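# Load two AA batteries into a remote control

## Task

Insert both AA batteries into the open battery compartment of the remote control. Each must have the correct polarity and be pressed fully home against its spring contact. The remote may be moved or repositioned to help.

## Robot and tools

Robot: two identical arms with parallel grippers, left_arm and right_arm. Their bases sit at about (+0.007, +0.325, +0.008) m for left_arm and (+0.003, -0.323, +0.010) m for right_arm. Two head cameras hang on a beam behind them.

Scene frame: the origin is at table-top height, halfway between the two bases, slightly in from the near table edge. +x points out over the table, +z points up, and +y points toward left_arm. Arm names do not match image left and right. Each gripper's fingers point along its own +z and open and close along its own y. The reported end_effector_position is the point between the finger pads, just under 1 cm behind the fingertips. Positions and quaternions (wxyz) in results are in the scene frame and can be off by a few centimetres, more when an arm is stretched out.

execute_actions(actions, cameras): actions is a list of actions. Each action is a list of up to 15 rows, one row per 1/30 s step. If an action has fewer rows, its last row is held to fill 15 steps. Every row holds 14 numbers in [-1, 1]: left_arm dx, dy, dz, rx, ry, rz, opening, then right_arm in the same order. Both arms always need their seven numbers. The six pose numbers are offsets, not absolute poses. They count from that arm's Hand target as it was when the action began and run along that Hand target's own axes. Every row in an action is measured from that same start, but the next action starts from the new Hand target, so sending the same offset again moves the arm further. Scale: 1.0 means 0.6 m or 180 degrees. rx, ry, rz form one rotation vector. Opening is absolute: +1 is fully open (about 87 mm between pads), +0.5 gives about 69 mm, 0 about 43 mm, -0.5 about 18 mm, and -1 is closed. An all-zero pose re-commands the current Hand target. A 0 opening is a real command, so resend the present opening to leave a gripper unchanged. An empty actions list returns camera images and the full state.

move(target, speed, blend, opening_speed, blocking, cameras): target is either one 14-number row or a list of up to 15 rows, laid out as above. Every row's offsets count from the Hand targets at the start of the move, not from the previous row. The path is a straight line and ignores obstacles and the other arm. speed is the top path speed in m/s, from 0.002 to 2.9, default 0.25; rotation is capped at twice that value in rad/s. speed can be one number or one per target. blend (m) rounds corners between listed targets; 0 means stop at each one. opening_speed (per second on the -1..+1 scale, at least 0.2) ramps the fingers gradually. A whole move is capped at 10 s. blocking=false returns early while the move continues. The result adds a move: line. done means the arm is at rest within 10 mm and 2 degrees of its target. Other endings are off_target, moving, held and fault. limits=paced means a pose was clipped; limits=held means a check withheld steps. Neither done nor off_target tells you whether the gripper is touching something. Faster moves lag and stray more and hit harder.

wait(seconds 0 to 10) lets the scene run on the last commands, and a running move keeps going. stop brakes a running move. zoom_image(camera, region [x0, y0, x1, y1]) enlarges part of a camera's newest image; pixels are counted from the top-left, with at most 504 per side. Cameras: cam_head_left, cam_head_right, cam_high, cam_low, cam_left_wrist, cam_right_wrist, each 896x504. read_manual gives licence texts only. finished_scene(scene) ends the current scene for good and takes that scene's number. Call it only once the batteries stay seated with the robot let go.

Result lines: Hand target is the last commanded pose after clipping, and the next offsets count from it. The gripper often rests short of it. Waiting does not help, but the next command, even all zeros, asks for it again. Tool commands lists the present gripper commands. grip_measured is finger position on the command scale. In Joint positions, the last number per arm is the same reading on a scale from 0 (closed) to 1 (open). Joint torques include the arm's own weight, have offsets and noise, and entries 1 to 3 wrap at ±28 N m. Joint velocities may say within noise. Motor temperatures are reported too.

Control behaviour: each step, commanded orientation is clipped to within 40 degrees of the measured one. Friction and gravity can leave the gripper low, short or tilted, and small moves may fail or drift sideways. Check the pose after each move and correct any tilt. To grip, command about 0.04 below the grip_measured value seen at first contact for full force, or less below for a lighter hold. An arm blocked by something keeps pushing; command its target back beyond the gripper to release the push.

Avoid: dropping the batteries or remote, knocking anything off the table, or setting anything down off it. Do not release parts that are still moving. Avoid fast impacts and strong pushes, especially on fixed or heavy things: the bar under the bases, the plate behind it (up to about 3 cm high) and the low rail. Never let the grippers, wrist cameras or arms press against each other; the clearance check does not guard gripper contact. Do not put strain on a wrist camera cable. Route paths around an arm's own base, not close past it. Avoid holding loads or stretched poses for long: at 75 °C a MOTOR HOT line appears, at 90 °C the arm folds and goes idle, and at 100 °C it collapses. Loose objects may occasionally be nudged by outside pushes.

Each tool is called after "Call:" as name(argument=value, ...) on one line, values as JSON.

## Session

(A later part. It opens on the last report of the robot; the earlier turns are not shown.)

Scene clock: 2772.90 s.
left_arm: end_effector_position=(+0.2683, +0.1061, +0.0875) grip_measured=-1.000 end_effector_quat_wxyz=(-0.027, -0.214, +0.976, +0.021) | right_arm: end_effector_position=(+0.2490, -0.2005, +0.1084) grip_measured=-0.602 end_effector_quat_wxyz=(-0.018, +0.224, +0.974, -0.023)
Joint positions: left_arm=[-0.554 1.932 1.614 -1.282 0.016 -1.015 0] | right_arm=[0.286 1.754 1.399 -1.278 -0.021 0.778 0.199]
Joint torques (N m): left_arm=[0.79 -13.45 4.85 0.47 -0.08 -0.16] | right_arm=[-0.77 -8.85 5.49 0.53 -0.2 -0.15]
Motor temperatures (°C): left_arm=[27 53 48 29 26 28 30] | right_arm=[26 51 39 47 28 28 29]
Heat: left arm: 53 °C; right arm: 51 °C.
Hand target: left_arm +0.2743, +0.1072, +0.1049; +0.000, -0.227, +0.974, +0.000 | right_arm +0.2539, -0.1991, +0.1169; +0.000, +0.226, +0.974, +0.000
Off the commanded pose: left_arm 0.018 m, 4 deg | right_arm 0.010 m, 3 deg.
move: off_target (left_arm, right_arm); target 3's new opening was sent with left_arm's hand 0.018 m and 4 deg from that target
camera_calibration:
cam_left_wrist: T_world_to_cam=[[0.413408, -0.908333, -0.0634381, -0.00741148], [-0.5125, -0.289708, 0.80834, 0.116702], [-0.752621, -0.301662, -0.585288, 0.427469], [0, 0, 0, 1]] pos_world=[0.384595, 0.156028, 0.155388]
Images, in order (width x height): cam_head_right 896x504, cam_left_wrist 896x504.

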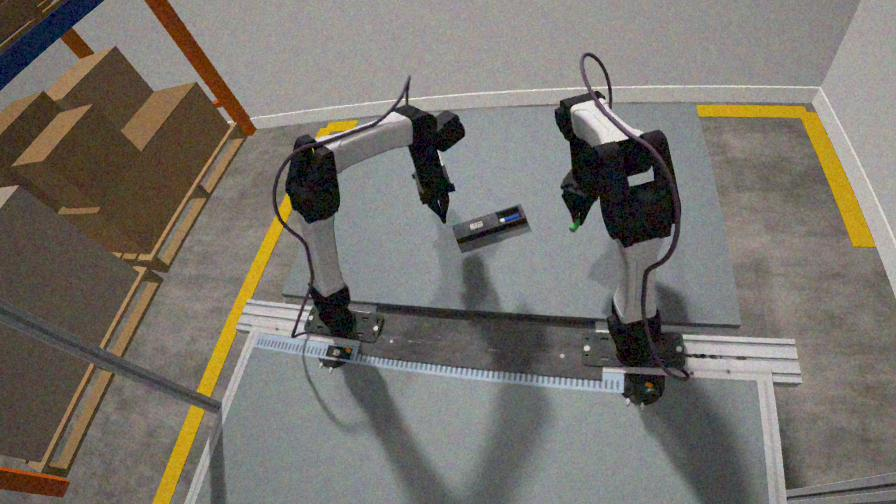

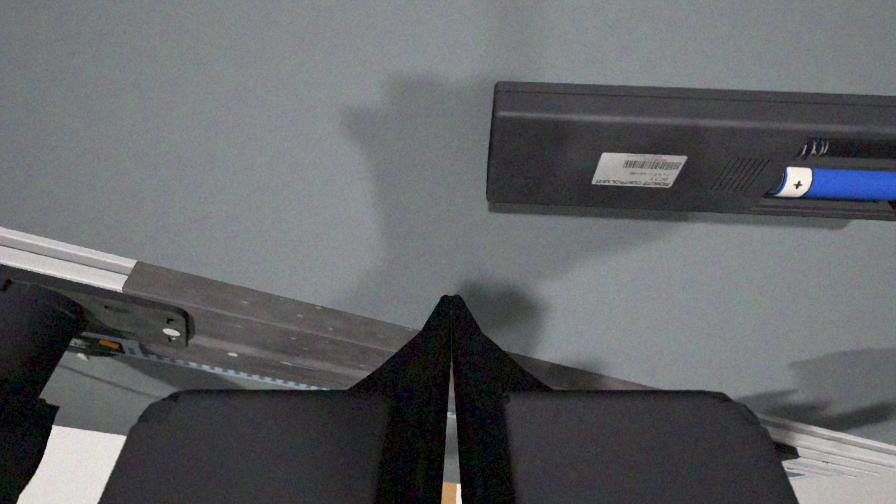

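Call:
move(target=[-0.0067,-0.0015,0.155,0,0,0,-1,0,0,0,0,0,0,-0.68], speed=0.12, cameras=["cam_left_wrist"])

Scene clock: 2791.13 s.
left_arm: end_effector_position=(+0.2726, +0.1052, +0.0159) grip_measured=-1.000 end_effector_quat_wxyz=(-0.005, -0.216, +0.976, -0.002) | right_arm: end_effector_position=(+0.2490, -0.2005, +0.1084) grip_measured=-0.602 end_effector_quat_wxyz=(-0.018, +0.224, +0.974, -0.023)
Joint positions: left_arm=[-0.551 1.955 1.361 -0.942 0.016 -1.015 0] | right_arm=[0.286 1.754 1.399 -1.278 -0.021 0.778 0.199]
Joint torques (N m): left_arm=[1.03 -7.88 4.88 0.65 -0.11 -0.11] | right_arm=[-0.79 -8.88 5.5 0.53 -0.21 -0.15]
Motor temperatures (°C): left_arm=[27 59 47 29 26 28 29] | right_arm=[26 51 39 46 28 28 29]
Heat: left arm: 59 °C; right arm: 51 °C.
Hand target: left_arm +0.2783, +0.1082, +0.0119; +0.000, -0.227, +0.974, +0.000 | right_arm +0.2539, -0.1991, +0.1169; +0.000, +0.226, +0.974, +0.000
Off the commanded pose: left_arm 0.008 m, 1 deg | right_arm 0.010 m, 3 deg.
move: off_target (right_arm)
camera_calibration:
cam_left_wrist: T_world_to_cam=[[0.417778, -0.908501, -0.00937604, -0.0166544], [-0.554469, -0.263123, 0.789513, 0.185411], [-0.71974, -0.324643, -0.613662, 0.382353], [0, 0, 0, 1]] pos_world=[0.384957, 0.157783, 0.0880946]
Images, in order (width x height): cam_left_wrist 896x504.

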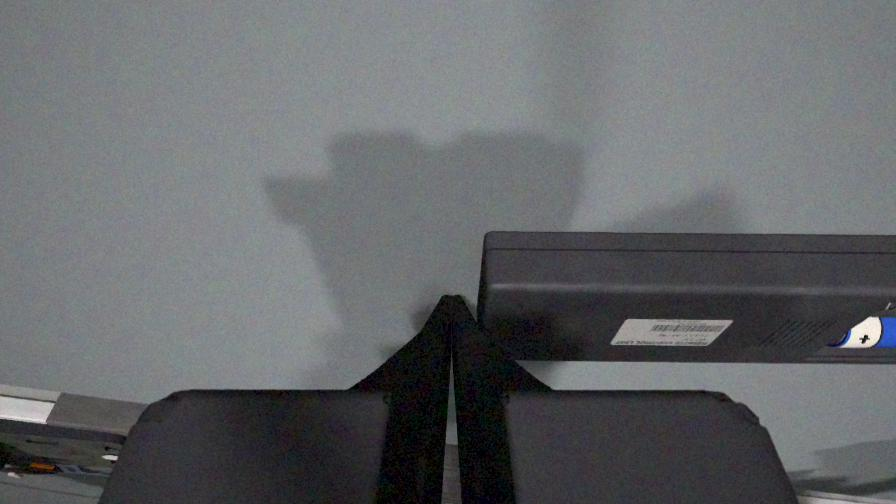

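Call:
move(target=[0,-0.0133,0,0,0,0,-1,0,0,0,0,0,0,-0.68], speed=0.05, cameras=["cam_left_wrist"])

Scene clock: 2801.60 s.
left_arm: end_effector_position=(+0.2709, +0.1062, +0.0096) grip_measured=-1.000 end_effector_quat_wxyz=(-0.012, -0.218, +0.976, +0.005) | right_arm: end_effector_position=(+0.2490, -0.2005, +0.1084) grip_measured=-0.602 end_effector_quat_wxyz=(-0.018, +0.224, +0.974, -0.023)
Joint positions: left_arm=[-0.551 1.975 1.361 -0.942 0.016 -1.02 0] | right_arm=[0.286 1.754 1.399 -1.278 -0.021 0.778 0.199]
Joint torques (N m): left_arm=[0.13 -7.72 7.75 0.49 -0.09 -0.16] | right_arm=[-0.77 -8.85 5.46 0.52 -0.2 -0.13]
Motor temperatures (°C): left_arm=[27 55 46 29 26 28 29] | right_arm=[26 51 39 46 28 28 29]
Heat: left arm: 55 °C; right arm: 51 °C.
Hand target: left_arm +0.2818, +0.1011, +0.0119; +0.000, -0.227, +0.974, +0.000 | right_arm +0.2539, -0.1991, +0.1169; +0.000, +0.226, +0.974, +0.000
Off the commanded pose: left_arm 0.012 m, 2 deg | right_arm 0.010 m, 3 deg.
move: off_target (left_arm, right_arm)
camera_calibration:
cam_left_wrist: T_world_to_cam=[[0.42209, -0.906169, -0.0264131, -0.0163058], [-0.539856, -0.274656, 0.795688, 0.186864], [-0.728283, -0.321593, -0.60513, 0.379488], [0, 0, 0, 1]] pos_world=[0.384137, 0.158588, 0.0805232]
Images, in order (width x height): cam_left_wrist 896x504.

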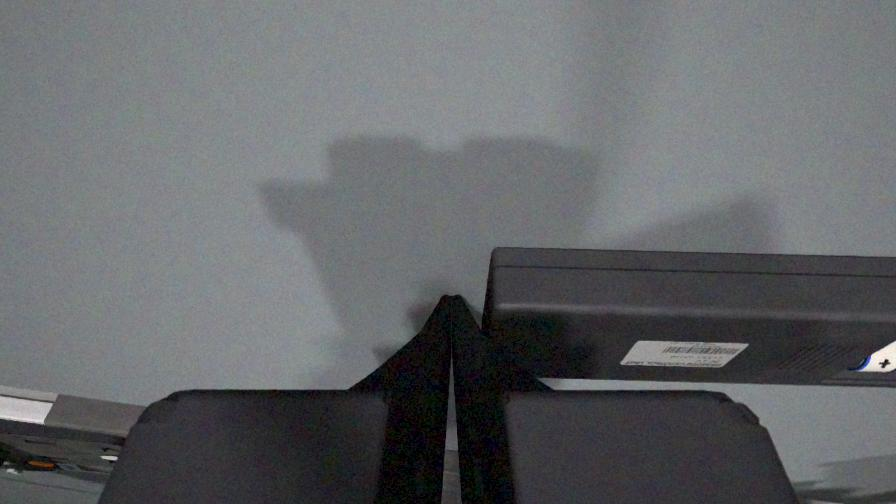

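Call:
move(target=[0,0,0,0,0,0,-1,-0.075,0.274,0.0,0,0,0.211,-0.68], speed=0.2, cameras=["cam_right_wrist"])

Scene clock: 2819.23 s.
left_arm: end_effector_position=(+0.2709, +0.1062, +0.0096) grip_measured=-1.000 end_effector_quat_wxyz=(-0.012, -0.218, +0.976, +0.005) | right_arm: end_effector_position=(+0.3641, -0.0744, +0.1062) grip_measured=-0.602 end_effector_quat_wxyz=(+0.003, +0.522, +0.853, -0.012)
Joint positions: left_arm=[-0.551 1.975 1.361 -0.942 0.016 -1.02 0] | right_arm=[0.447 2.271 2.152 -1.472 -0.024 1.588 0.199]
Joint torques (N m): left_arm=[0.01 -7.68 7.68 0.49 -0.1 -0.17] | right_arm=[0.01 -9.66 8.88 0.16 -0.17 0.09]
Motor temperatures (°C): left_arm=[27 50 47 29 26 28 29] | right_arm=[26 51 40 45 28 28 29]
Heat: left arm: 50 °C; right arm: 51 °C.
Hand target: left_arm +0.2818, +0.1011, +0.0119; +0.000, -0.227, +0.974, +0.000 | right_arm +0.3667, -0.0712, +0.1169; +0.000, +0.530, +0.848, +0.000
Off the commanded pose: left_arm 0.012 m, 2 deg | right_arm 0.011 m, 2 deg.
move: off_target (left_arm, right_arm)
camera_calibration:
cam_right_wrist: T_world_to_cam=[[-0.892421, -0.451082, -0.0104332, 0.293675], [-0.303642, 0.5833, 0.753367, 0.0954813], [-0.333745, 0.675489, -0.657517, 0.389024], [0, 0, 0, 1]] pos_world=[0.420909, -0.186004, 0.186921]
Images, in order (width x height): cam_right_wrist 896x504.

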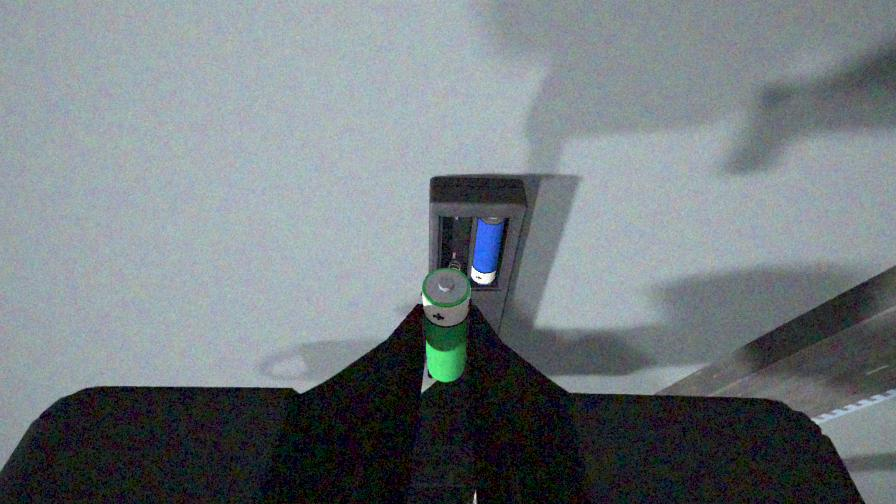

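Call:
zoom_image(camera="cam_right_wrist", region=[410, 170, 560, 310])

Scaled by 3.360 from the camera's 896x504 image, which has a finer 1280x720 frame.

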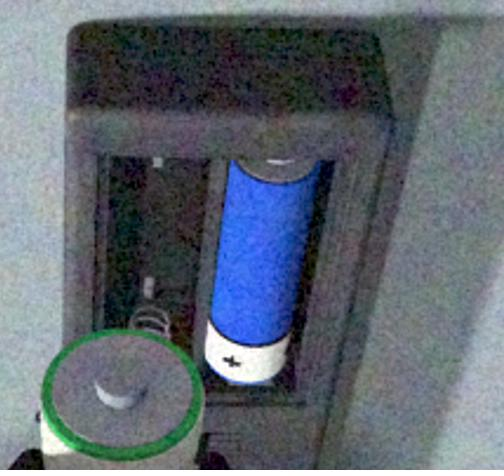

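Call:
move(target=[0,0,0,0,0,0,-1,0.0618,-0.0077,0.0698,0.0033,-0.1555,0.0135,-0.72], speed=0.15, cameras=["cam_right_wrist"])

Scene clock: 2880.47 s.
left_arm: end_effector_position=(+0.2709, +0.1062, +0.0096) grip_measured=-1.000 end_effector_quat_wxyz=(-0.012, -0.218, +0.976, +0.005) | right_arm: end_effector_position=(+0.3410, -0.0387, +0.0733) grip_measured=-0.602 end_effector_quat_wxyz=(+0.133, +0.519, +0.839, -0.100)
Joint positions: left_arm=[-0.551 1.975 1.361 -0.942 0.016 -1.02 0] | right_arm=[0.671 2.354 2.191 -1.514 0.273 1.834 0.199]
Joint torques (N m): left_arm=[0.12 -7.77 7.73 0.49 -0.1 -0.17] | right_arm=[-0.59 -10.59 5.83 0.18 0.18 -0.07]
Motor temperatures (°C): left_arm=[27 44 49 29 26 28 29] | right_arm=[26 56 42 42 28 29 29]
Heat: left arm: 49 °C; right arm: 56 °C.
Hand target: left_arm +0.2818, +0.1011, +0.0119; +0.000, -0.227, +0.974, +0.000 | right_arm +0.3449, -0.0409, +0.0784; +0.134, +0.524, +0.836, -0.093 (not the last commanded pose)
Off the commanded pose: left_arm 0.012 m, 2 deg | right_arm 0.006 m, 9 deg.
move: held (right_arm; a check stopped the path), off_target (left_arm); limits=held
pose unreachable (right arm): on one or more control steps of this call, first in action 0 (counted from 0), this arm could not follow its commanded pose, so it was not sent that pose on those steps. It may still have moved: this result reports where it is.
cause: moving toward the commanded pose would bring a part of the arm too close to another arm (this arm's wrist (the part past joint 4) and the left arm's wrist (the part past joint 4), at the place that arm is still heading or pushing toward).
camera_calibration:
cam_right_wrist: T_world_to_cam=[[-0.89434, -0.447387, 0.00126636, 0.288724], [-0.38357, 0.768218, 0.512557, 0.144462], [-0.230284, 0.457915, -0.858652, 0.306646], [0, 0, 0, 1]] pos_world=[0.384244, -0.122225, 0.188891]
Images, in order (width x height): cam_right_wrist 896x504.

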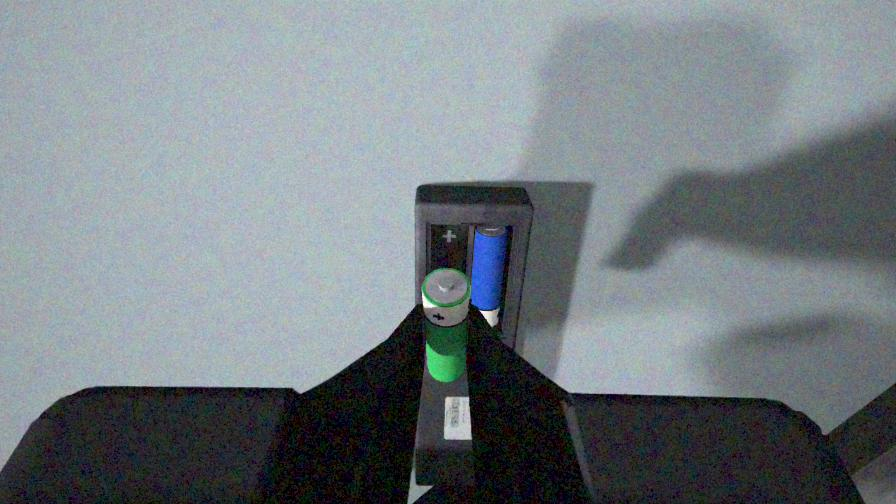

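Call:
move(target=[[0,0,0,0,0,0,-1,-0.133,0,-0.083,0,0,0,-0.72],[0.0065,0.081,-0.147,0,0,0,-1,-0.133,0,-0.083,0,0,0,-0.72],[0.0065,0.081,-0.147,0.3236,-0.3222,0.4217,-1,-0.133,0,-0.083,0,0,0,-0.72]], speed=0.2, cameras=["cam_left_wrist","cam_head_left"])

Scene clock: 2907.97 s.
left_arm: end_effector_position=(+0.2535, +0.1429, +0.0942) grip_measured=-1.000 end_effector_quat_wxyz=(+0.500, +0.410, +0.690, -0.324) | right_arm: end_effector_position=(+0.3692, -0.0904, +0.1306) grip_measured=-0.602 end_effector_quat_wxyz=(+0.142, +0.518, +0.841, -0.068)
Joint positions: left_arm=[-0.18 1.083 0.279 0.404 0.859 0.285 0] | right_arm=[0.53 2.236 2.212 -1.545 0.273 1.677 0.199]
Joint torques (N m): left_arm=[1.2 -1.52 5.31 2.49 0.52 0.13] | right_arm=[-0.57 -11.78 7.99 0.21 0.26 -0.15]
Motor temperatures (°C): left_arm=[27 44 50 30 26 28 29] | right_arm=[26 61 41 41 28 28 29]
Heat: left arm: 50 °C; right arm: 61 °C.
Hand target: left_arm +0.2569, +0.1429, +0.1001; +0.516, +0.420, +0.673, -0.323 | right_arm +0.3717, -0.0940, +0.1512; +0.134, +0.524, +0.836, -0.093
Off the commanded pose: left_arm 0.007 m, 3 deg | right_arm 0.021 m, 3 deg.
joint sent to its limit (right arm) — joint 4 (wrist pitch), lower limit. The joint targets are off in position and orientation.
move: off_target (left_arm, right_arm)
camera_calibration:
cam_left_wrist: T_world_to_cam=[[-0.886334, -0.462041, 0.0305109, 0.289352], [-0.439805, 0.819403, -0.367627, 0.048205], [0.144858, -0.339259, -0.929473, 0.241584], [0, 0, 0, 1]] pos_world=[0.242667, 0.176153, 0.233439]
Images, in order (width x height): cam_head_left 896x504, cam_left_wrist 896x504.

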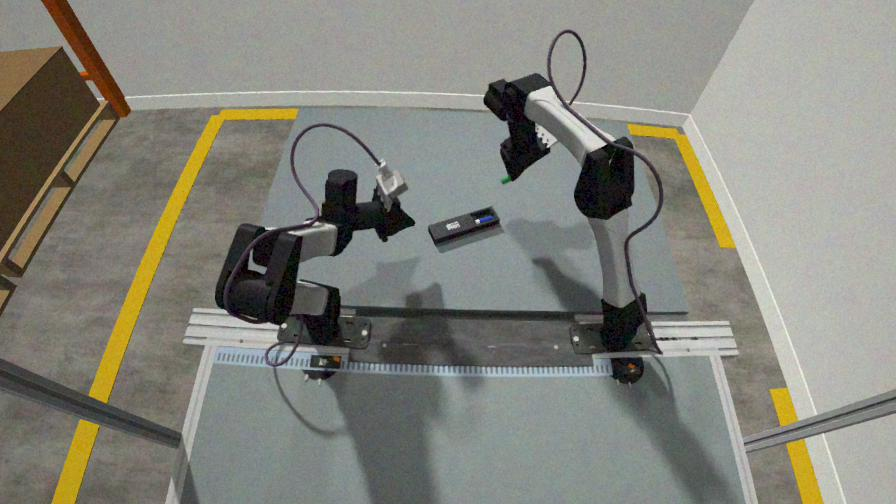

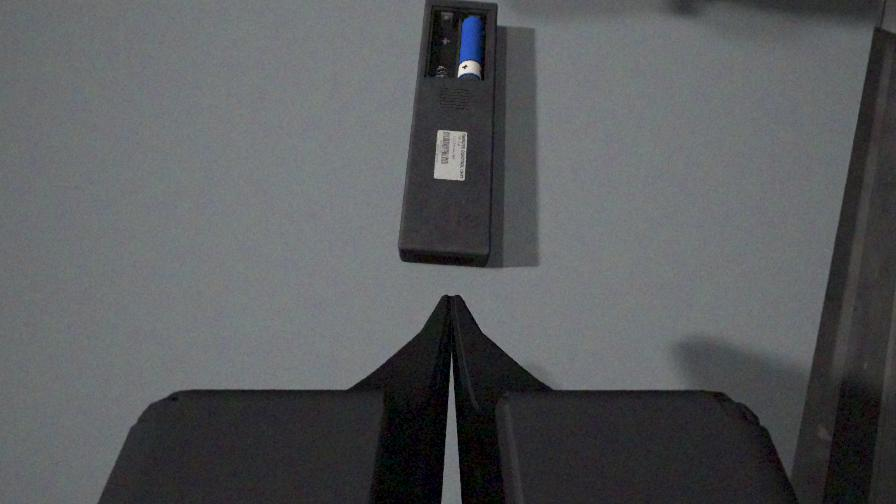

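Call:
move(target=[0.124,0,0.033,0,0,0,0.5,0,0,0,0,0,0,-0.72], speed=0.15, opening_speed=1.0, cameras=["cam_left_wrist"])

Scene clock: 2923.07 s.
left_arm: end_effector_position=(+0.2544, +0.1435, +0.0182) grip_measured=+0.500 end_effector_quat_wxyz=(+0.505, +0.422, +0.681, -0.322) | right_arm: end_effector_position=(+0.3692, -0.0904, +0.1306) grip_measured=-0.602 end_effector_quat_wxyz=(+0.142, +0.518, +0.841, -0.068)
Joint positions: left_arm=[-0.18 1.654 0.127 1.132 0.87 0.31 0.75] | right_arm=[0.53 2.236 2.212 -1.545 0.273 1.677 0.199]
Joint torques (N m): left_arm=[0.47 -3.17 2.41 2.55 0.3 -0.14] | right_arm=[-0.55 -11.78 7.99 0.21 0.26 -0.15]
Motor temperatures (°C): left_arm=[27 40 49 34 26 28 29] | right_arm=[26 64 42 41 28 28 29]
Heat: left arm: 49 °C; right arm: 64 °C.
Hand target: left_arm +0.2568, +0.1430, +0.0231; +0.516, +0.421, +0.673, -0.323 | right_arm +0.3717, -0.0940, +0.1512; +0.134, +0.524, +0.836, -0.093
Off the commanded pose: left_arm 0.005 m, 2 deg | right_arm 0.021 m, 3 deg.
joint sent to its limit (right arm) — joint 4 (wrist pitch), lower limit. The joint targets are off in position and orientation.
move: off_target (right_arm)
camera_calibration:
cam_left_wrist: T_world_to_cam=[[-0.894856, -0.446322, 0.00540341, 0.293164], [-0.415631, 0.828785, -0.374654, 0.0127715], [0.162738, -0.337508, -0.927149, 0.166167], [0, 0, 0, 1]] pos_world=[0.240606, 0.176344, 0.157262]
Images, in order (width x height): cam_left_wrist 896x504.

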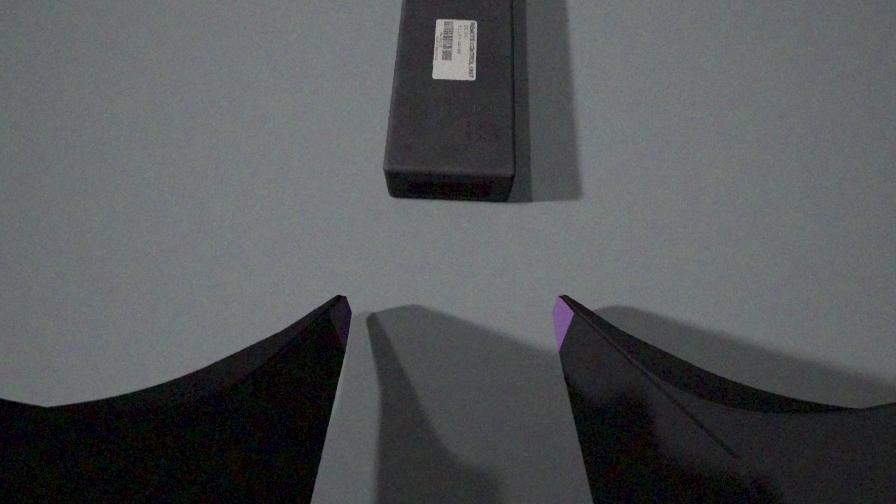

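Call:
move(target=[-0.0334,-0.002,0.1117,0,0,0,0.5,0,0,0,0,0,0,-0.72], speed=0.12, cameras=["cam_left_wrist"])

Scene clock: 2930.33 s.
left_arm: end_effector_position=(+0.2736, +0.0843, +0.0151) grip_measured=+0.500 end_effector_quat_wxyz=(+0.492, +0.426, +0.684, -0.330) | right_arm: end_effector_position=(+0.3692, -0.0904, +0.1306) grip_measured=-0.602 end_effector_quat_wxyz=(+0.142, +0.518, +0.841, -0.068)
Joint positions: left_arm=[-0.416 1.777 0.285 1.148 0.669 0.201 0.75] | right_arm=[0.53 2.236 2.212 -1.545 0.273 1.677 0.199]
Joint torques (N m): left_arm=[-0.31 -4.36 4.6 2.72 -0.05 -0.14] | right_arm=[-0.53 -11.77 8.02 0.21 0.26 -0.15]
Motor temperatures (°C): left_arm=[27 39 48 35 26 28 29] | right_arm=[26 64 42 40 28 28 29]
Heat: left arm: 48 °C; right arm: 64 °C.
Hand target: left_arm +0.2863, +0.0796, +0.0251; +0.516, +0.421, +0.673, -0.323 | right_arm +0.3717, -0.0940, +0.1512; +0.134, +0.524, +0.836, -0.093
Off the commanded pose: left_arm 0.017 m, 3 deg | right_arm 0.021 m, 3 deg.
joint sent to its limit (right arm) — joint 4 (wrist pitch), lower limit. The joint targets are off in position and orientation.
move: off_target (left_arm, right_arm)
camera_calibration:
cam_left_wrist: T_world_to_cam=[[-0.903355, -0.42823, 0.0238403, 0.284394], [-0.407446, 0.839499, -0.359484, 0.0651845], [0.133928, -0.334455, -0.932847, 0.147917], [0, 0, 0, 1]] pos_world=[0.263658, 0.116535, 0.154637]
Images, in order (width x height): cam_left_wrist 896x504.

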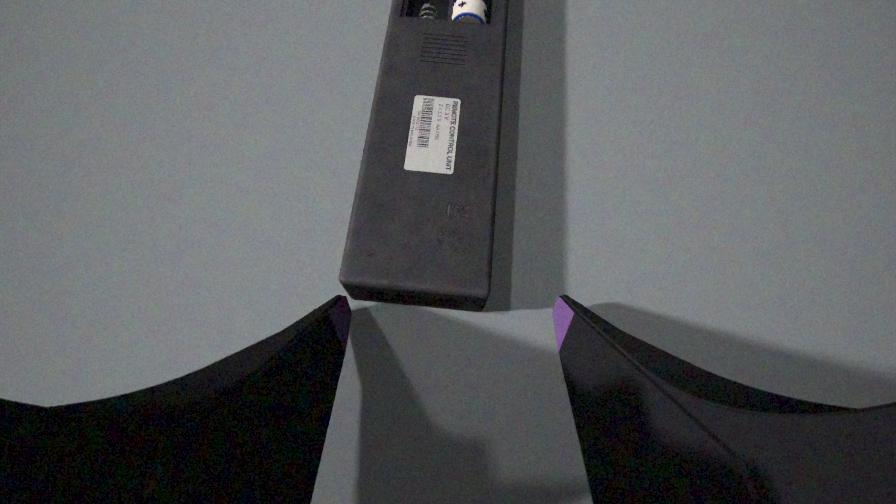

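Call:
move(target=[[0.0065,0.03,-0.024,0,0,0,0.5,0,0,0,0,0,0,-0.72],[-0.0108,0.03,0.04,0,0,0,0.5,0,0,0,0,0,0,-0.72]], speed=0.12, cameras=["cam_left_wrist"])

Scene clock: 2941.63 s.
left_arm: end_effector_position=(+0.3055, +0.0661, +0.0252) grip_measured=+0.500 end_effector_quat_wxyz=(+0.514, +0.430, +0.666, -0.329) | right_arm: end_effector_position=(+0.3692, -0.0904, +0.1306) grip_measured=-0.602 end_effector_quat_wxyz=(+0.142, +0.518, +0.841, -0.068)
Joint positions: left_arm=[-0.424 1.844 0.41 1.148 0.666 0.198 0.75] | right_arm=[0.53 2.236 2.212 -1.545 0.273 1.677 0.199]
Joint torques (N m): left_arm=[-0.06 -5.05 5.07 2.09 -0.11 -0.12] | right_arm=[-0.54 -11.79 7.99 0.2 0.26 -0.15]
Motor temperatures (°C): left_arm=[27 38 48 36 26 28 29] | right_arm=[26 65 42 40 28 28 29]
Heat: left arm: 48 °C; right arm: 65 °C.
Hand target: left_arm +0.3134, +0.0652, +0.0251; +0.516, +0.421, +0.673, -0.323 | right_arm +0.3717, -0.0940, +0.1512; +0.134, +0.524, +0.836, -0.093
Off the commanded pose: left_arm 0.008 m, 1 deg | right_arm 0.021 m, 3 deg.
joint sent to its limit (right arm) — joint 4 (wrist pitch), lower limit. The joint targets are off in position and orientation.
move: off_target (right_arm)
camera_calibration:
cam_left_wrist: T_world_to_cam=[[-0.905535, -0.424154, -0.0100228, 0.306499], [-0.385174, 0.831764, -0.399762, 0.0918257], [0.177897, -0.358138, -0.916564, 0.134759], [0, 0, 0, 1]] pos_world=[0.288941, 0.101888, 0.163296]
Images, in order (width x height): cam_left_wrist 896x504.

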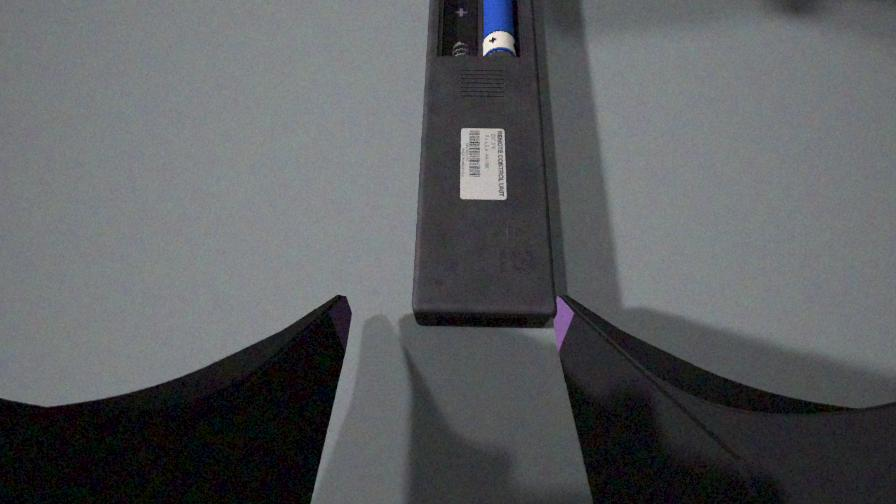

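Call:
move(target=[[0.0,-0.02,-0.015,0,0,0,0.5,0,0,0,0,0,0,-0.72],[0.004,-0.02,0.03,0,0,0,0.5,0,0,0,0,0,0,-0.72]], speed=0.1, cameras=["cam_left_wrist"])

Scene clock: 2953.90 s.
left_arm: end_effector_position=(+0.3003, +0.0473, +0.0143) grip_measured=+0.500 end_effector_quat_wxyz=(+0.503, +0.431, +0.674, -0.329) | right_arm: end_effector_position=(+0.3692, -0.0904, +0.1306) grip_measured=-0.602 end_effector_quat_wxyz=(+0.142, +0.518, +0.841, -0.068)
Joint positions: left_arm=[-0.497 1.895 0.437 1.158 0.597 0.177 0.75] | right_arm=[0.53 2.236 2.212 -1.545 0.273 1.677 0.199]
Joint torques (N m): left_arm=[-0.17 -5.11 4.7 2.49 -0.12 -0.17] | right_arm=[-0.57 -11.75 7.95 0.21 0.26 -0.15]
Motor temperatures (°C): left_arm=[27 37 48 36 26 28 29] | right_arm=[26 66 42 40 28 28 29]
Heat: left arm: 48 °C; right arm: 66 °C.
Hand target: left_arm +0.3099, +0.0449, +0.0182; +0.516, +0.420, +0.673, -0.323 | right_arm +0.3717, -0.0940, +0.1512; +0.134, +0.524, +0.836, -0.093
Off the commanded pose: left_arm 0.011 m, 2 deg | right_arm 0.021 m, 3 deg.
joint sent to its limit (right arm) — joint 4 (wrist pitch), lower limit. The joint targets are off in position and orientation.
move: off_target (left_arm, right_arm)
camera_calibration:
cam_left_wrist: T_world_to_cam=[[-0.906731, -0.421696, 0.00324188, 0.293809], [-0.391341, 0.838548, -0.379065, 0.102444], [0.157132, -0.344979, -0.925364, 0.124694], [0, 0, 0, 1]] pos_world=[0.286903, 0.0810103, 0.153268]
Images, in order (width x height): cam_left_wrist 896x504.

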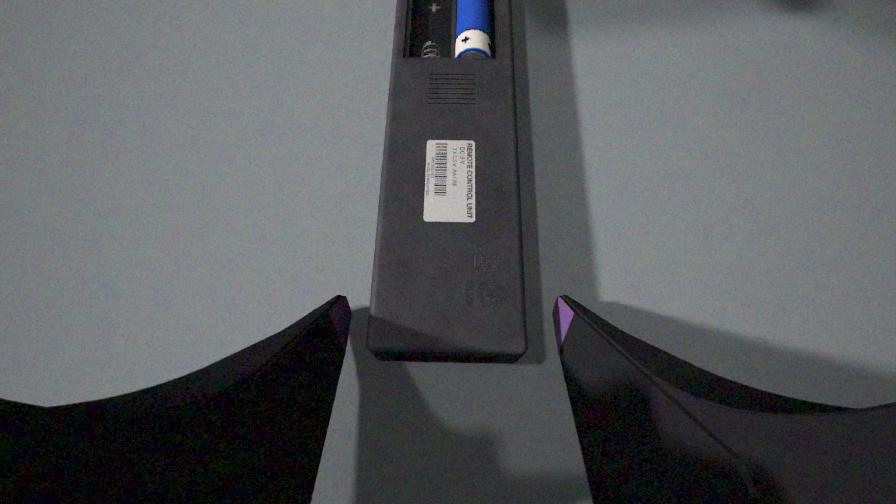

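Call:
move(target=[0,0,0,0,0,0,0.0,0,0,0,0,0,0,-0.72], opening_speed=0.8, cameras=["cam_left_wrist","cam_right_wrist"])

Scene clock: 2960.37 s.
left_arm: end_effector_position=(+0.3026, +0.0492, +0.0142) grip_measured=+0.079 end_effector_quat_wxyz=(+0.505, +0.428, +0.676, -0.325) | right_arm: end_effector_position=(+0.3692, -0.0904, +0.1306) grip_measured=-0.602 end_effector_quat_wxyz=(+0.142, +0.518, +0.841, -0.068)
Joint positions: left_arm=[-0.493 1.895 0.437 1.159 0.59 0.176 0.539] | right_arm=[0.53 2.236 2.212 -1.545 0.273 1.677 0.199]
Joint torques (N m): left_arm=[-0.18 -5 4.68 2.53 -0.09 -0.18] | right_arm=[-0.53 -11.82 8.01 0.2 0.27 -0.14]
Motor temperatures (°C): left_arm=[27 37 47 36 26 28 29] | right_arm=[26 67 43 39 28 28 29]
Heat: left arm: 47 °C; right arm: 67 °C.
Hand target: left_arm +0.3099, +0.0449, +0.0182; +0.516, +0.420, +0.673, -0.323 | right_arm +0.3717, -0.0940, +0.1512; +0.134, +0.524, +0.836, -0.093
Off the commanded pose: left_arm 0.009 m, 2 deg | right_arm 0.021 m, 3 deg.
joint sent to its limit (right arm) — joint 4 (wrist pitch), lower limit. The joint targets are off in position and orientation.
move: off_target (right_arm)
camera_calibration:
cam_left_wrist: T_world_to_cam=[[-0.902125, -0.431473, 0.0013782, 0.295757], [-0.399898, 0.834898, -0.378189, 0.104442], [0.162028, -0.341725, -0.925727, 0.12323], [0, 0, 0, 1]] pos_world=[0.288609, 0.082524, 0.153168]
cam_right_wrist: T_world_to_cam=[[-0.887182, -0.457358, -0.0610835, 0.295377], [-0.417639, 0.739655, 0.527719, 0.17357], [-0.196176, 0.493694, -0.84722, 0.375184], [0, 0, 0, 1]] pos_world=[0.408145, -0.178515, 0.24431]
Images, in order (width x height): cam_left_wrist 896x504, cam_right_wrist 896x504.

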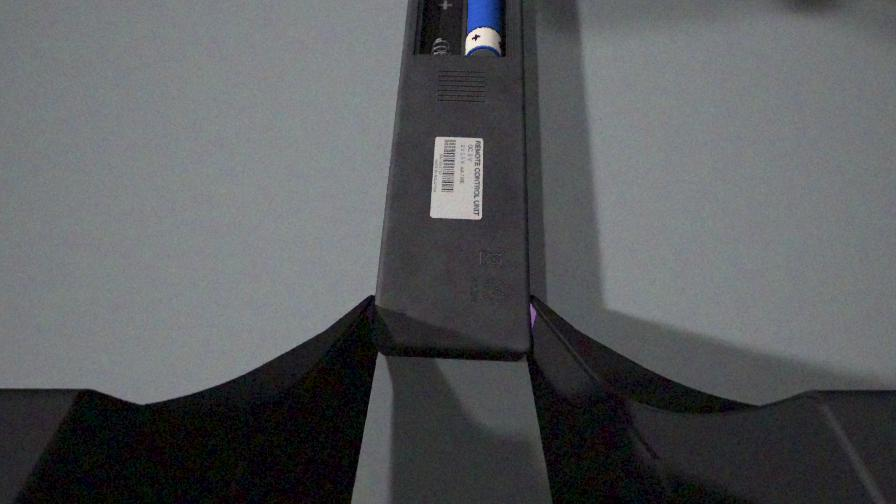

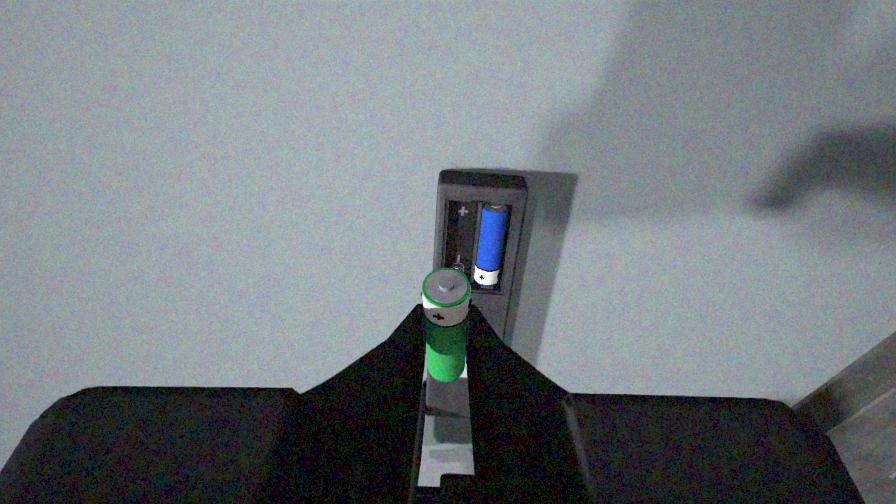

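Call:
move(target=[0,0,0,0,0,0,0.0,0.067,0.0055,0.1237,-0.0007,-0.0512,0.0106,-0.72], speed=0.15, cameras=["cam_right_wrist"])

Scene clock: 2981.60 s.
left_arm: end_effector_position=(+0.3026, +0.0492, +0.0142) grip_measured=+0.079 end_effector_quat_wxyz=(+0.505, +0.428, +0.676, -0.325) | right_arm: end_effector_position=(+0.3575, -0.0781, +0.0614) grip_measured=-0.602 end_effector_quat_wxyz=(+0.183, +0.518, +0.823, -0.143)
Joint positions: left_arm=[-0.493 1.895 0.437 1.159 0.59 0.176 0.539] | right_arm=[0.631 2.351 2.117 -1.49 0.402 1.827 0.199]
Joint torques (N m): left_arm=[-0.2 -5.11 4.63 2.51 -0.08 -0.17] | right_arm=[-0.1 -10.76 5.85 0.25 0.61 0.09]
Motor temperatures (°C): left_arm=[27 37 47 37 26 28 30] | right_arm=[26 67 43 39 28 28 29]
Heat: left arm: 47 °C; right arm: 67 °C.
Hand target: left_arm +0.3099, +0.0449, +0.0182; +0.516, +0.420, +0.673, -0.323 | right_arm +0.3675, -0.0804, +0.0680; +0.203, +0.528, +0.814, -0.132
Off the commanded pose: left_arm 0.009 m, 2 deg | right_arm 0.012 m, 3 deg.
move: off_target (right_arm)
camera_calibration:
cam_right_wrist: T_world_to_cam=[[-0.902484, -0.430322, 0.0185728, 0.289024], [-0.389236, 0.833265, 0.392638, 0.201587], [-0.184437, 0.34712, -0.919506, 0.296934], [0, 0, 0, 1]] pos_world=[0.39407, -0.146674, 0.188514]
Images, in order (width x height): cam_right_wrist 896x504.

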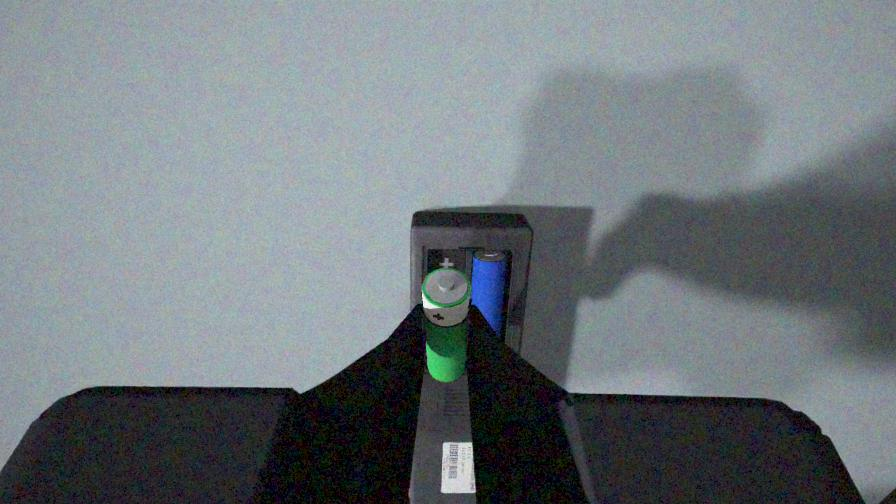

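Call:
move(target=[0,0,0,0,0,0,0.0,0.0213,0,0.0472,0,0,0,-0.72], speed=0.08, cameras=["cam_right_wrist"])

Scene clock: 2997.20 s.
left_arm: end_effector_position=(+0.3026, +0.0492, +0.0142) grip_measured=+0.079 end_effector_quat_wxyz=(+0.505, +0.428, +0.676, -0.325) | right_arm: end_effector_position=(+0.3592, -0.0786, +0.0339) grip_measured=-0.602 end_effector_quat_wxyz=(+0.186, +0.520, +0.822, -0.139)
Joint positions: left_arm=[-0.493 1.895 0.437 1.159 0.59 0.176 0.539] | right_arm=[0.631 2.351 2.008 -1.371 0.404 1.828 0.199]
Joint torques (N m): left_arm=[-0.25 -5.01 4.67 2.54 -0.06 -0.17] | right_arm=[-0.31 -10.33 5.27 0.28 0.61 0.07]
Motor temperatures (°C): left_arm=[27 36 46 37 26 28 30] | right_arm=[26 63 42 38 29 29 29]
Heat: left arm: 46 °C; right arm: 63 °C.
Hand target: left_arm +0.3099, +0.0449, +0.0182; +0.516, +0.420, +0.673, -0.323 | right_arm +0.3682, -0.0823, +0.0370; +0.203, +0.528, +0.814, -0.132
Off the commanded pose: left_arm 0.009 m, 2 deg | right_arm 0.010 m, 3 deg.
move: off_target (right_arm)
camera_calibration:
cam_right_wrist: T_world_to_cam=[[-0.902762, -0.430063, 0.00814857, 0.291319], [-0.392592, 0.831551, 0.392931, 0.214558], [-0.175761, 0.351524, -0.919532, 0.269265], [0, 0, 0, 1]] pos_world=[0.394552, -0.147783, 0.160917]
Images, in order (width x height): cam_right_wrist 896x504.

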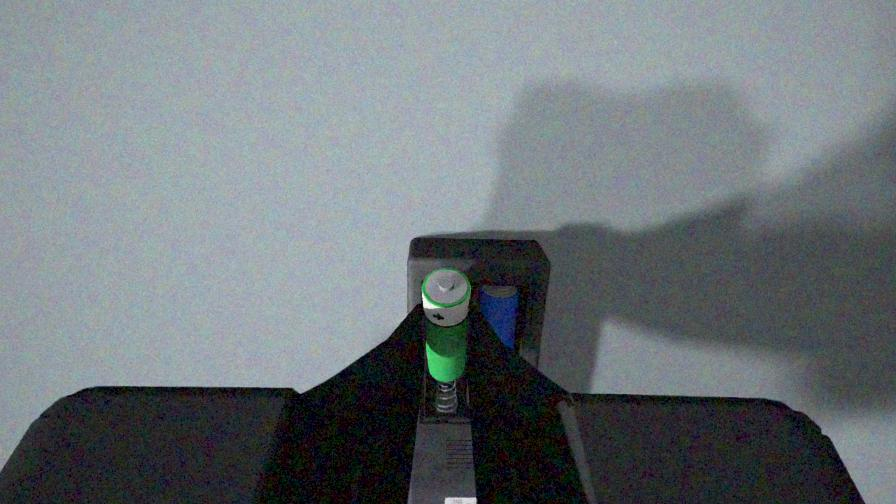

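Call:
move(target=[0,0,0,0,0,0,0.0,0.031,0.0,-0.0125,0,0,0,-0.76], speed=0.05, cameras=["cam_right_wrist"])

Scene clock: 3004.20 s.
left_arm: end_effector_position=(+0.3026, +0.0492, +0.0142) grip_measured=+0.079 end_effector_quat_wxyz=(+0.505, +0.428, +0.676, -0.325) | right_arm: end_effector_position=(+0.3554, -0.0693, +0.0326) grip_measured=-0.602 end_effector_quat_wxyz=(+0.201, +0.519, +0.819, -0.142)
Joint positions: left_arm=[-0.493 1.895 0.437 1.159 0.59 0.176 0.539] | right_arm=[0.665 2.368 2.03 -1.389 0.429 1.87 0.199]
Joint torques (N m): left_arm=[-0.25 -5.08 4.7 2.53 -0.1 -0.17] | right_arm=[0.49 -9.22 7.9 0.07 0.25 0.12]
Motor temperatures (°C): left_arm=[27 36 46 37 26 28 30] | right_arm=[26 62 41 38 29 29 29]
Heat: left arm: 46 °C; right arm: 62 °C.
Hand target: left_arm +0.3099, +0.0449, +0.0182; +0.516, +0.420, +0.673, -0.323 | right_arm +0.3601, -0.0640, +0.0348; +0.203, +0.528, +0.814, -0.132
Off the commanded pose: left_arm 0.009 m, 2 deg | right_arm 0.007 m, 2 deg.
move: done
camera_calibration:
cam_right_wrist: T_world_to_cam=[[-0.902845, -0.429953, -0.00333268, 0.292398], [-0.401212, 0.839656, 0.366069, 0.210344], [-0.154594, 0.33184, -0.930582, 0.255674], [0, 0, 0, 1]] pos_world=[0.387909, -0.135742, 0.1619]
Images, in order (width x height): cam_right_wrist 896x504.

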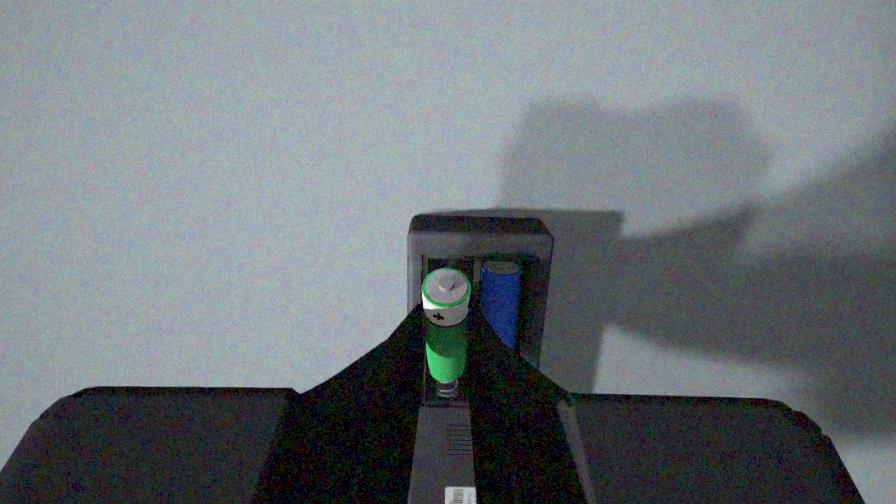

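Call:
move(target=[0,0,0,0,0,0,0.0,0.0235,0.0,0.0158,0,0.1,0,-0.8], speed=0.04, cameras=["cam_right_wrist"])

Call:
zoom_image(camera="cam_right_wrist", region=[390, 230, 560, 410])

Scene clock: 3022.83 s.
left_arm: end_effector_position=(+0.3026, +0.0492, +0.0142) grip_measured=+0.079 end_effector_quat_wxyz=(+0.505, +0.428, +0.676, -0.325) | right_arm: end_effector_position=(+0.3557, -0.0698, +0.0309) grip_measured=-0.602 end_effector_quat_wxyz=(+0.092, +0.541, +0.833, -0.072)
Joint positions: left_arm=[-0.493 1.895 0.437 1.159 0.59 0.176 0.539] | right_arm=[0.56 2.283 1.898 -1.246 0.185 1.76 0.199]
Joint torques (N m): left_arm=[-0.18 -5.05 4.71 2.51 -0.09 -0.13] | right_arm=[-0.16 -8.73 3.22 0.87 -0.47 -0.09]
Motor temperatures (°C): left_arm=[27 36 46 38 26 28 30] | right_arm=[26 60 40 38 29 29 29]
Heat: left arm: 46 °C; right arm: 60 °C.
Hand target: left_arm +0.3099, +0.0449, +0.0182; +0.516, +0.420, +0.673, -0.323 | right_arm +0.3569, -0.0568, +0.0198; +0.073, +0.542, +0.836, -0.048
Off the commanded pose: left_arm 0.009 m, 2 deg | right_arm 0.017 m, 4 deg.
move: off_target (right_arm)
camera_calibration:
cam_right_wrist: T_world_to_cam=[[-0.913435, -0.406907, -0.00796878, 0.297902], [-0.331587, 0.732717, 0.594286, 0.17213], [-0.23598, 0.545484, -0.804214, 0.294255], [0, 0, 0, 1]] pos_world=[0.398629, -0.165415, 0.136723]
Images, in order (width x height): cam_right_wrist 896x504.

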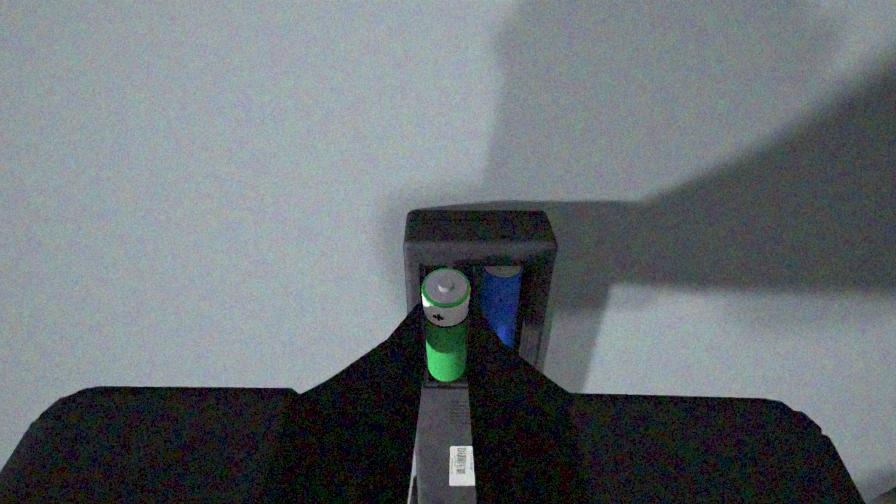

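Scaled by 2.800 from the camera's 896x504 image, which has a finer 1280x720 frame.

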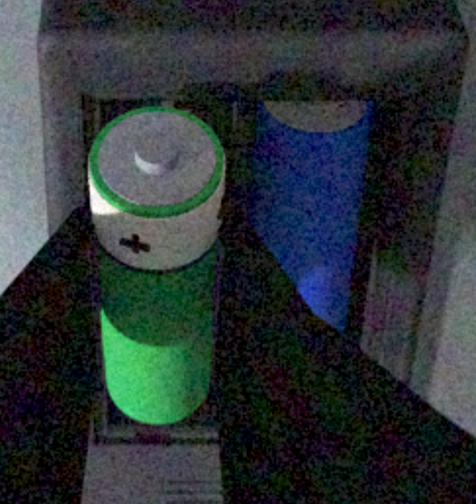

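Call:
move(target=[0,0,0,0,0,0,0.0,0.016,0.0,0.014,0,0,0,-0.8], speed=0.04, cameras=["cam_right_wrist"])

Call:
zoom_image(camera="cam_right_wrist", region=[390, 230, 560, 410])

Scene clock: 3041.70 s.
left_arm: end_effector_position=(+0.3026, +0.0492, +0.0142) grip_measured=+0.079 end_effector_quat_wxyz=(+0.505, +0.428, +0.676, -0.325) | right_arm: end_effector_position=(+0.3558, -0.0696, +0.0305) grip_measured=-0.602 end_effector_quat_wxyz=(+0.093, +0.541, +0.833, -0.070)
Joint positions: left_arm=[-0.493 1.895 0.437 1.159 0.59 0.176 0.539] | right_arm=[0.56 2.279 1.888 -1.236 0.185 1.76 0.199]
Joint torques (N m): left_arm=[-0.14 -5.07 4.72 2.53 -0.06 -0.17] | right_arm=[1.47 -7.38 2.62 1.02 -0.47 0.08]
Motor temperatures (°C): left_arm=[27 36 46 39 26 28 30] | right_arm=[26 59 39 38 29 28 29]
Heat: left arm: 46 °C; right arm: 59 °C.
Hand target: left_arm +0.3099, +0.0449, +0.0182; +0.516, +0.420, +0.673, -0.323 | right_arm +0.3536, -0.0495, +0.0099; +0.073, +0.542, +0.836, -0.048
Off the commanded pose: left_arm 0.009 m, 2 deg | right_arm 0.029 m, 3 deg.
move: off_target (right_arm)
camera_calibration:
cam_right_wrist: T_world_to_cam=[[-0.913323, -0.407036, -0.0127523, 0.29821], [-0.334006, 0.730805, 0.595285, 0.173019], [-0.232983, 0.547947, -0.803414, 0.293022], [0, 0, 0, 1]] pos_world=[0.398421, -0.165621, 0.136225]
Images, in order (width x height): cam_right_wrist 896x504.

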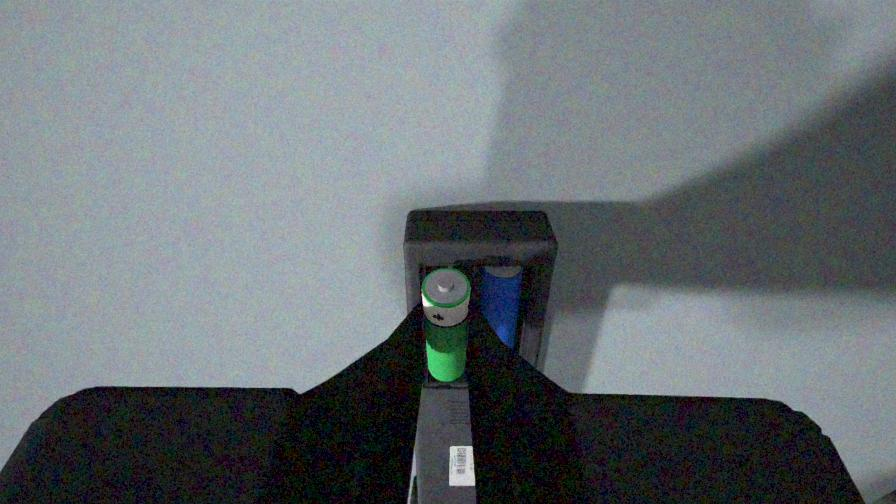

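Scaled by 2.800 from the camera's 896x504 image, which has a finer 1280x720 frame.

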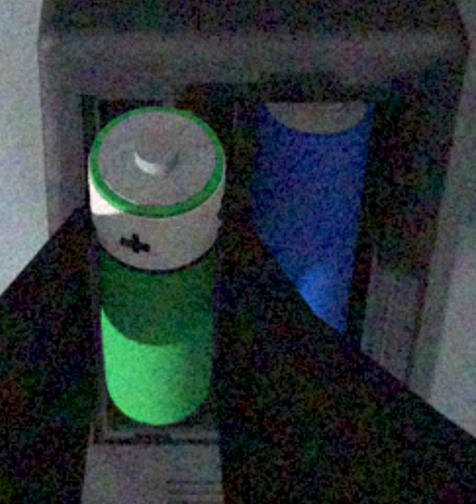

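Call:
move(target=[[0,0,0,0,0,0,0.0,0,-0.0083,-0.041,0,0,0,-0.8],[0,0,0,0,0,0,0.0,0.0,-0.0083,-0.004,0,0,0,-0.8]], speed=0.06, cameras=["cam_right_wrist"])

Call:
zoom_image(camera="cam_right_wrist", region=[390, 230, 560, 410])

Scene clock: 3060.40 s.
left_arm: end_effector_position=(+0.3035, +0.0501, +0.0142) grip_measured=+0.079 end_effector_quat_wxyz=(+0.505, +0.427, +0.676, -0.325) | right_arm: end_effector_position=(+0.3549, -0.0687, +0.0302) grip_measured=-0.602 end_effector_quat_wxyz=(+0.096, +0.544, +0.831, -0.063)
Joint positions: left_arm=[-0.49 1.895 0.437 1.159 0.59 0.176 0.539] | right_arm=[0.564 2.262 1.859 -1.21 0.185 1.767 0.199]
Joint torques (N m): left_arm=[-0.17 -5 4.74 2.53 -0.08 -0.15] | right_arm=[1.4 -7.58 2.67 0.86 -0.48 0.04]
Motor temperatures (°C): left_arm=[27 35 46 40 26 28 30] | right_arm=[26 58 39 38 29 29 29]
Heat: left arm: 46 °C; right arm: 58 °C.
Hand target: left_arm +0.3099, +0.0449, +0.0182; +0.516, +0.420, +0.673, -0.323 | right_arm +0.3489, -0.0511, +0.0123; +0.073, +0.542, +0.836, -0.048
Off the commanded pose: left_arm 0.009 m, 2 deg | right_arm 0.026 m, 3 deg.
move: off_target (right_arm)
camera_calibration:
cam_right_wrist: T_world_to_cam=[[-0.91445, -0.403746, -0.0277354, 0.298913], [-0.339083, 0.726976, 0.5971, 0.173673], [-0.220914, 0.555423, -0.801687, 0.28819], [0, 0, 0, 1]] pos_world=[0.395896, -0.165639, 0.135628]
Images, in order (width x height): cam_right_wrist 896x504.

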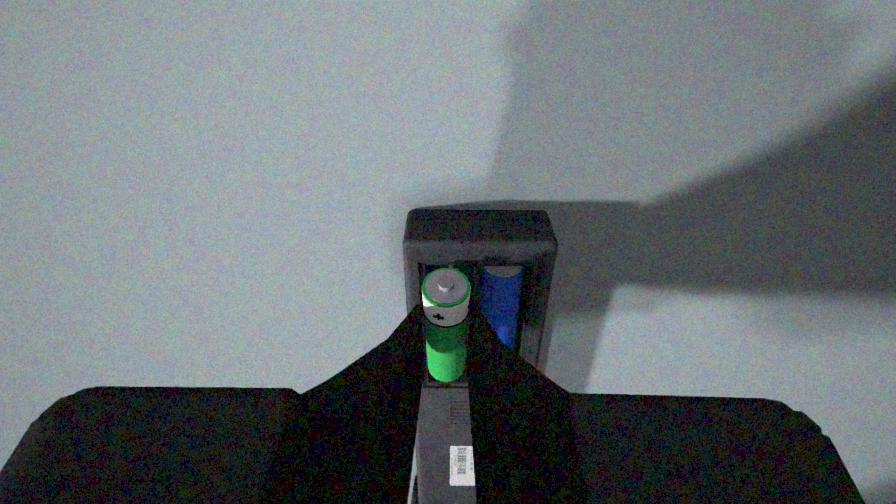

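Scaled by 2.800 from the camera's 896x504 image, which has a finer 1280x720 frame.

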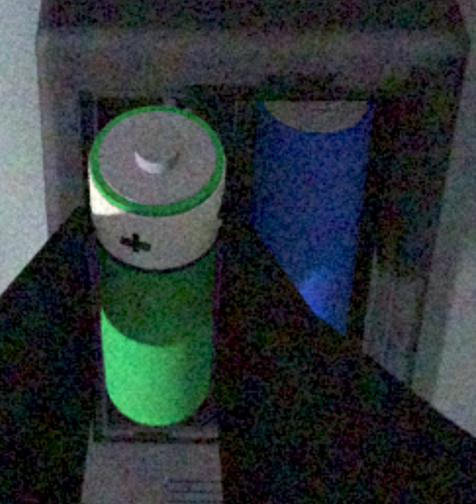

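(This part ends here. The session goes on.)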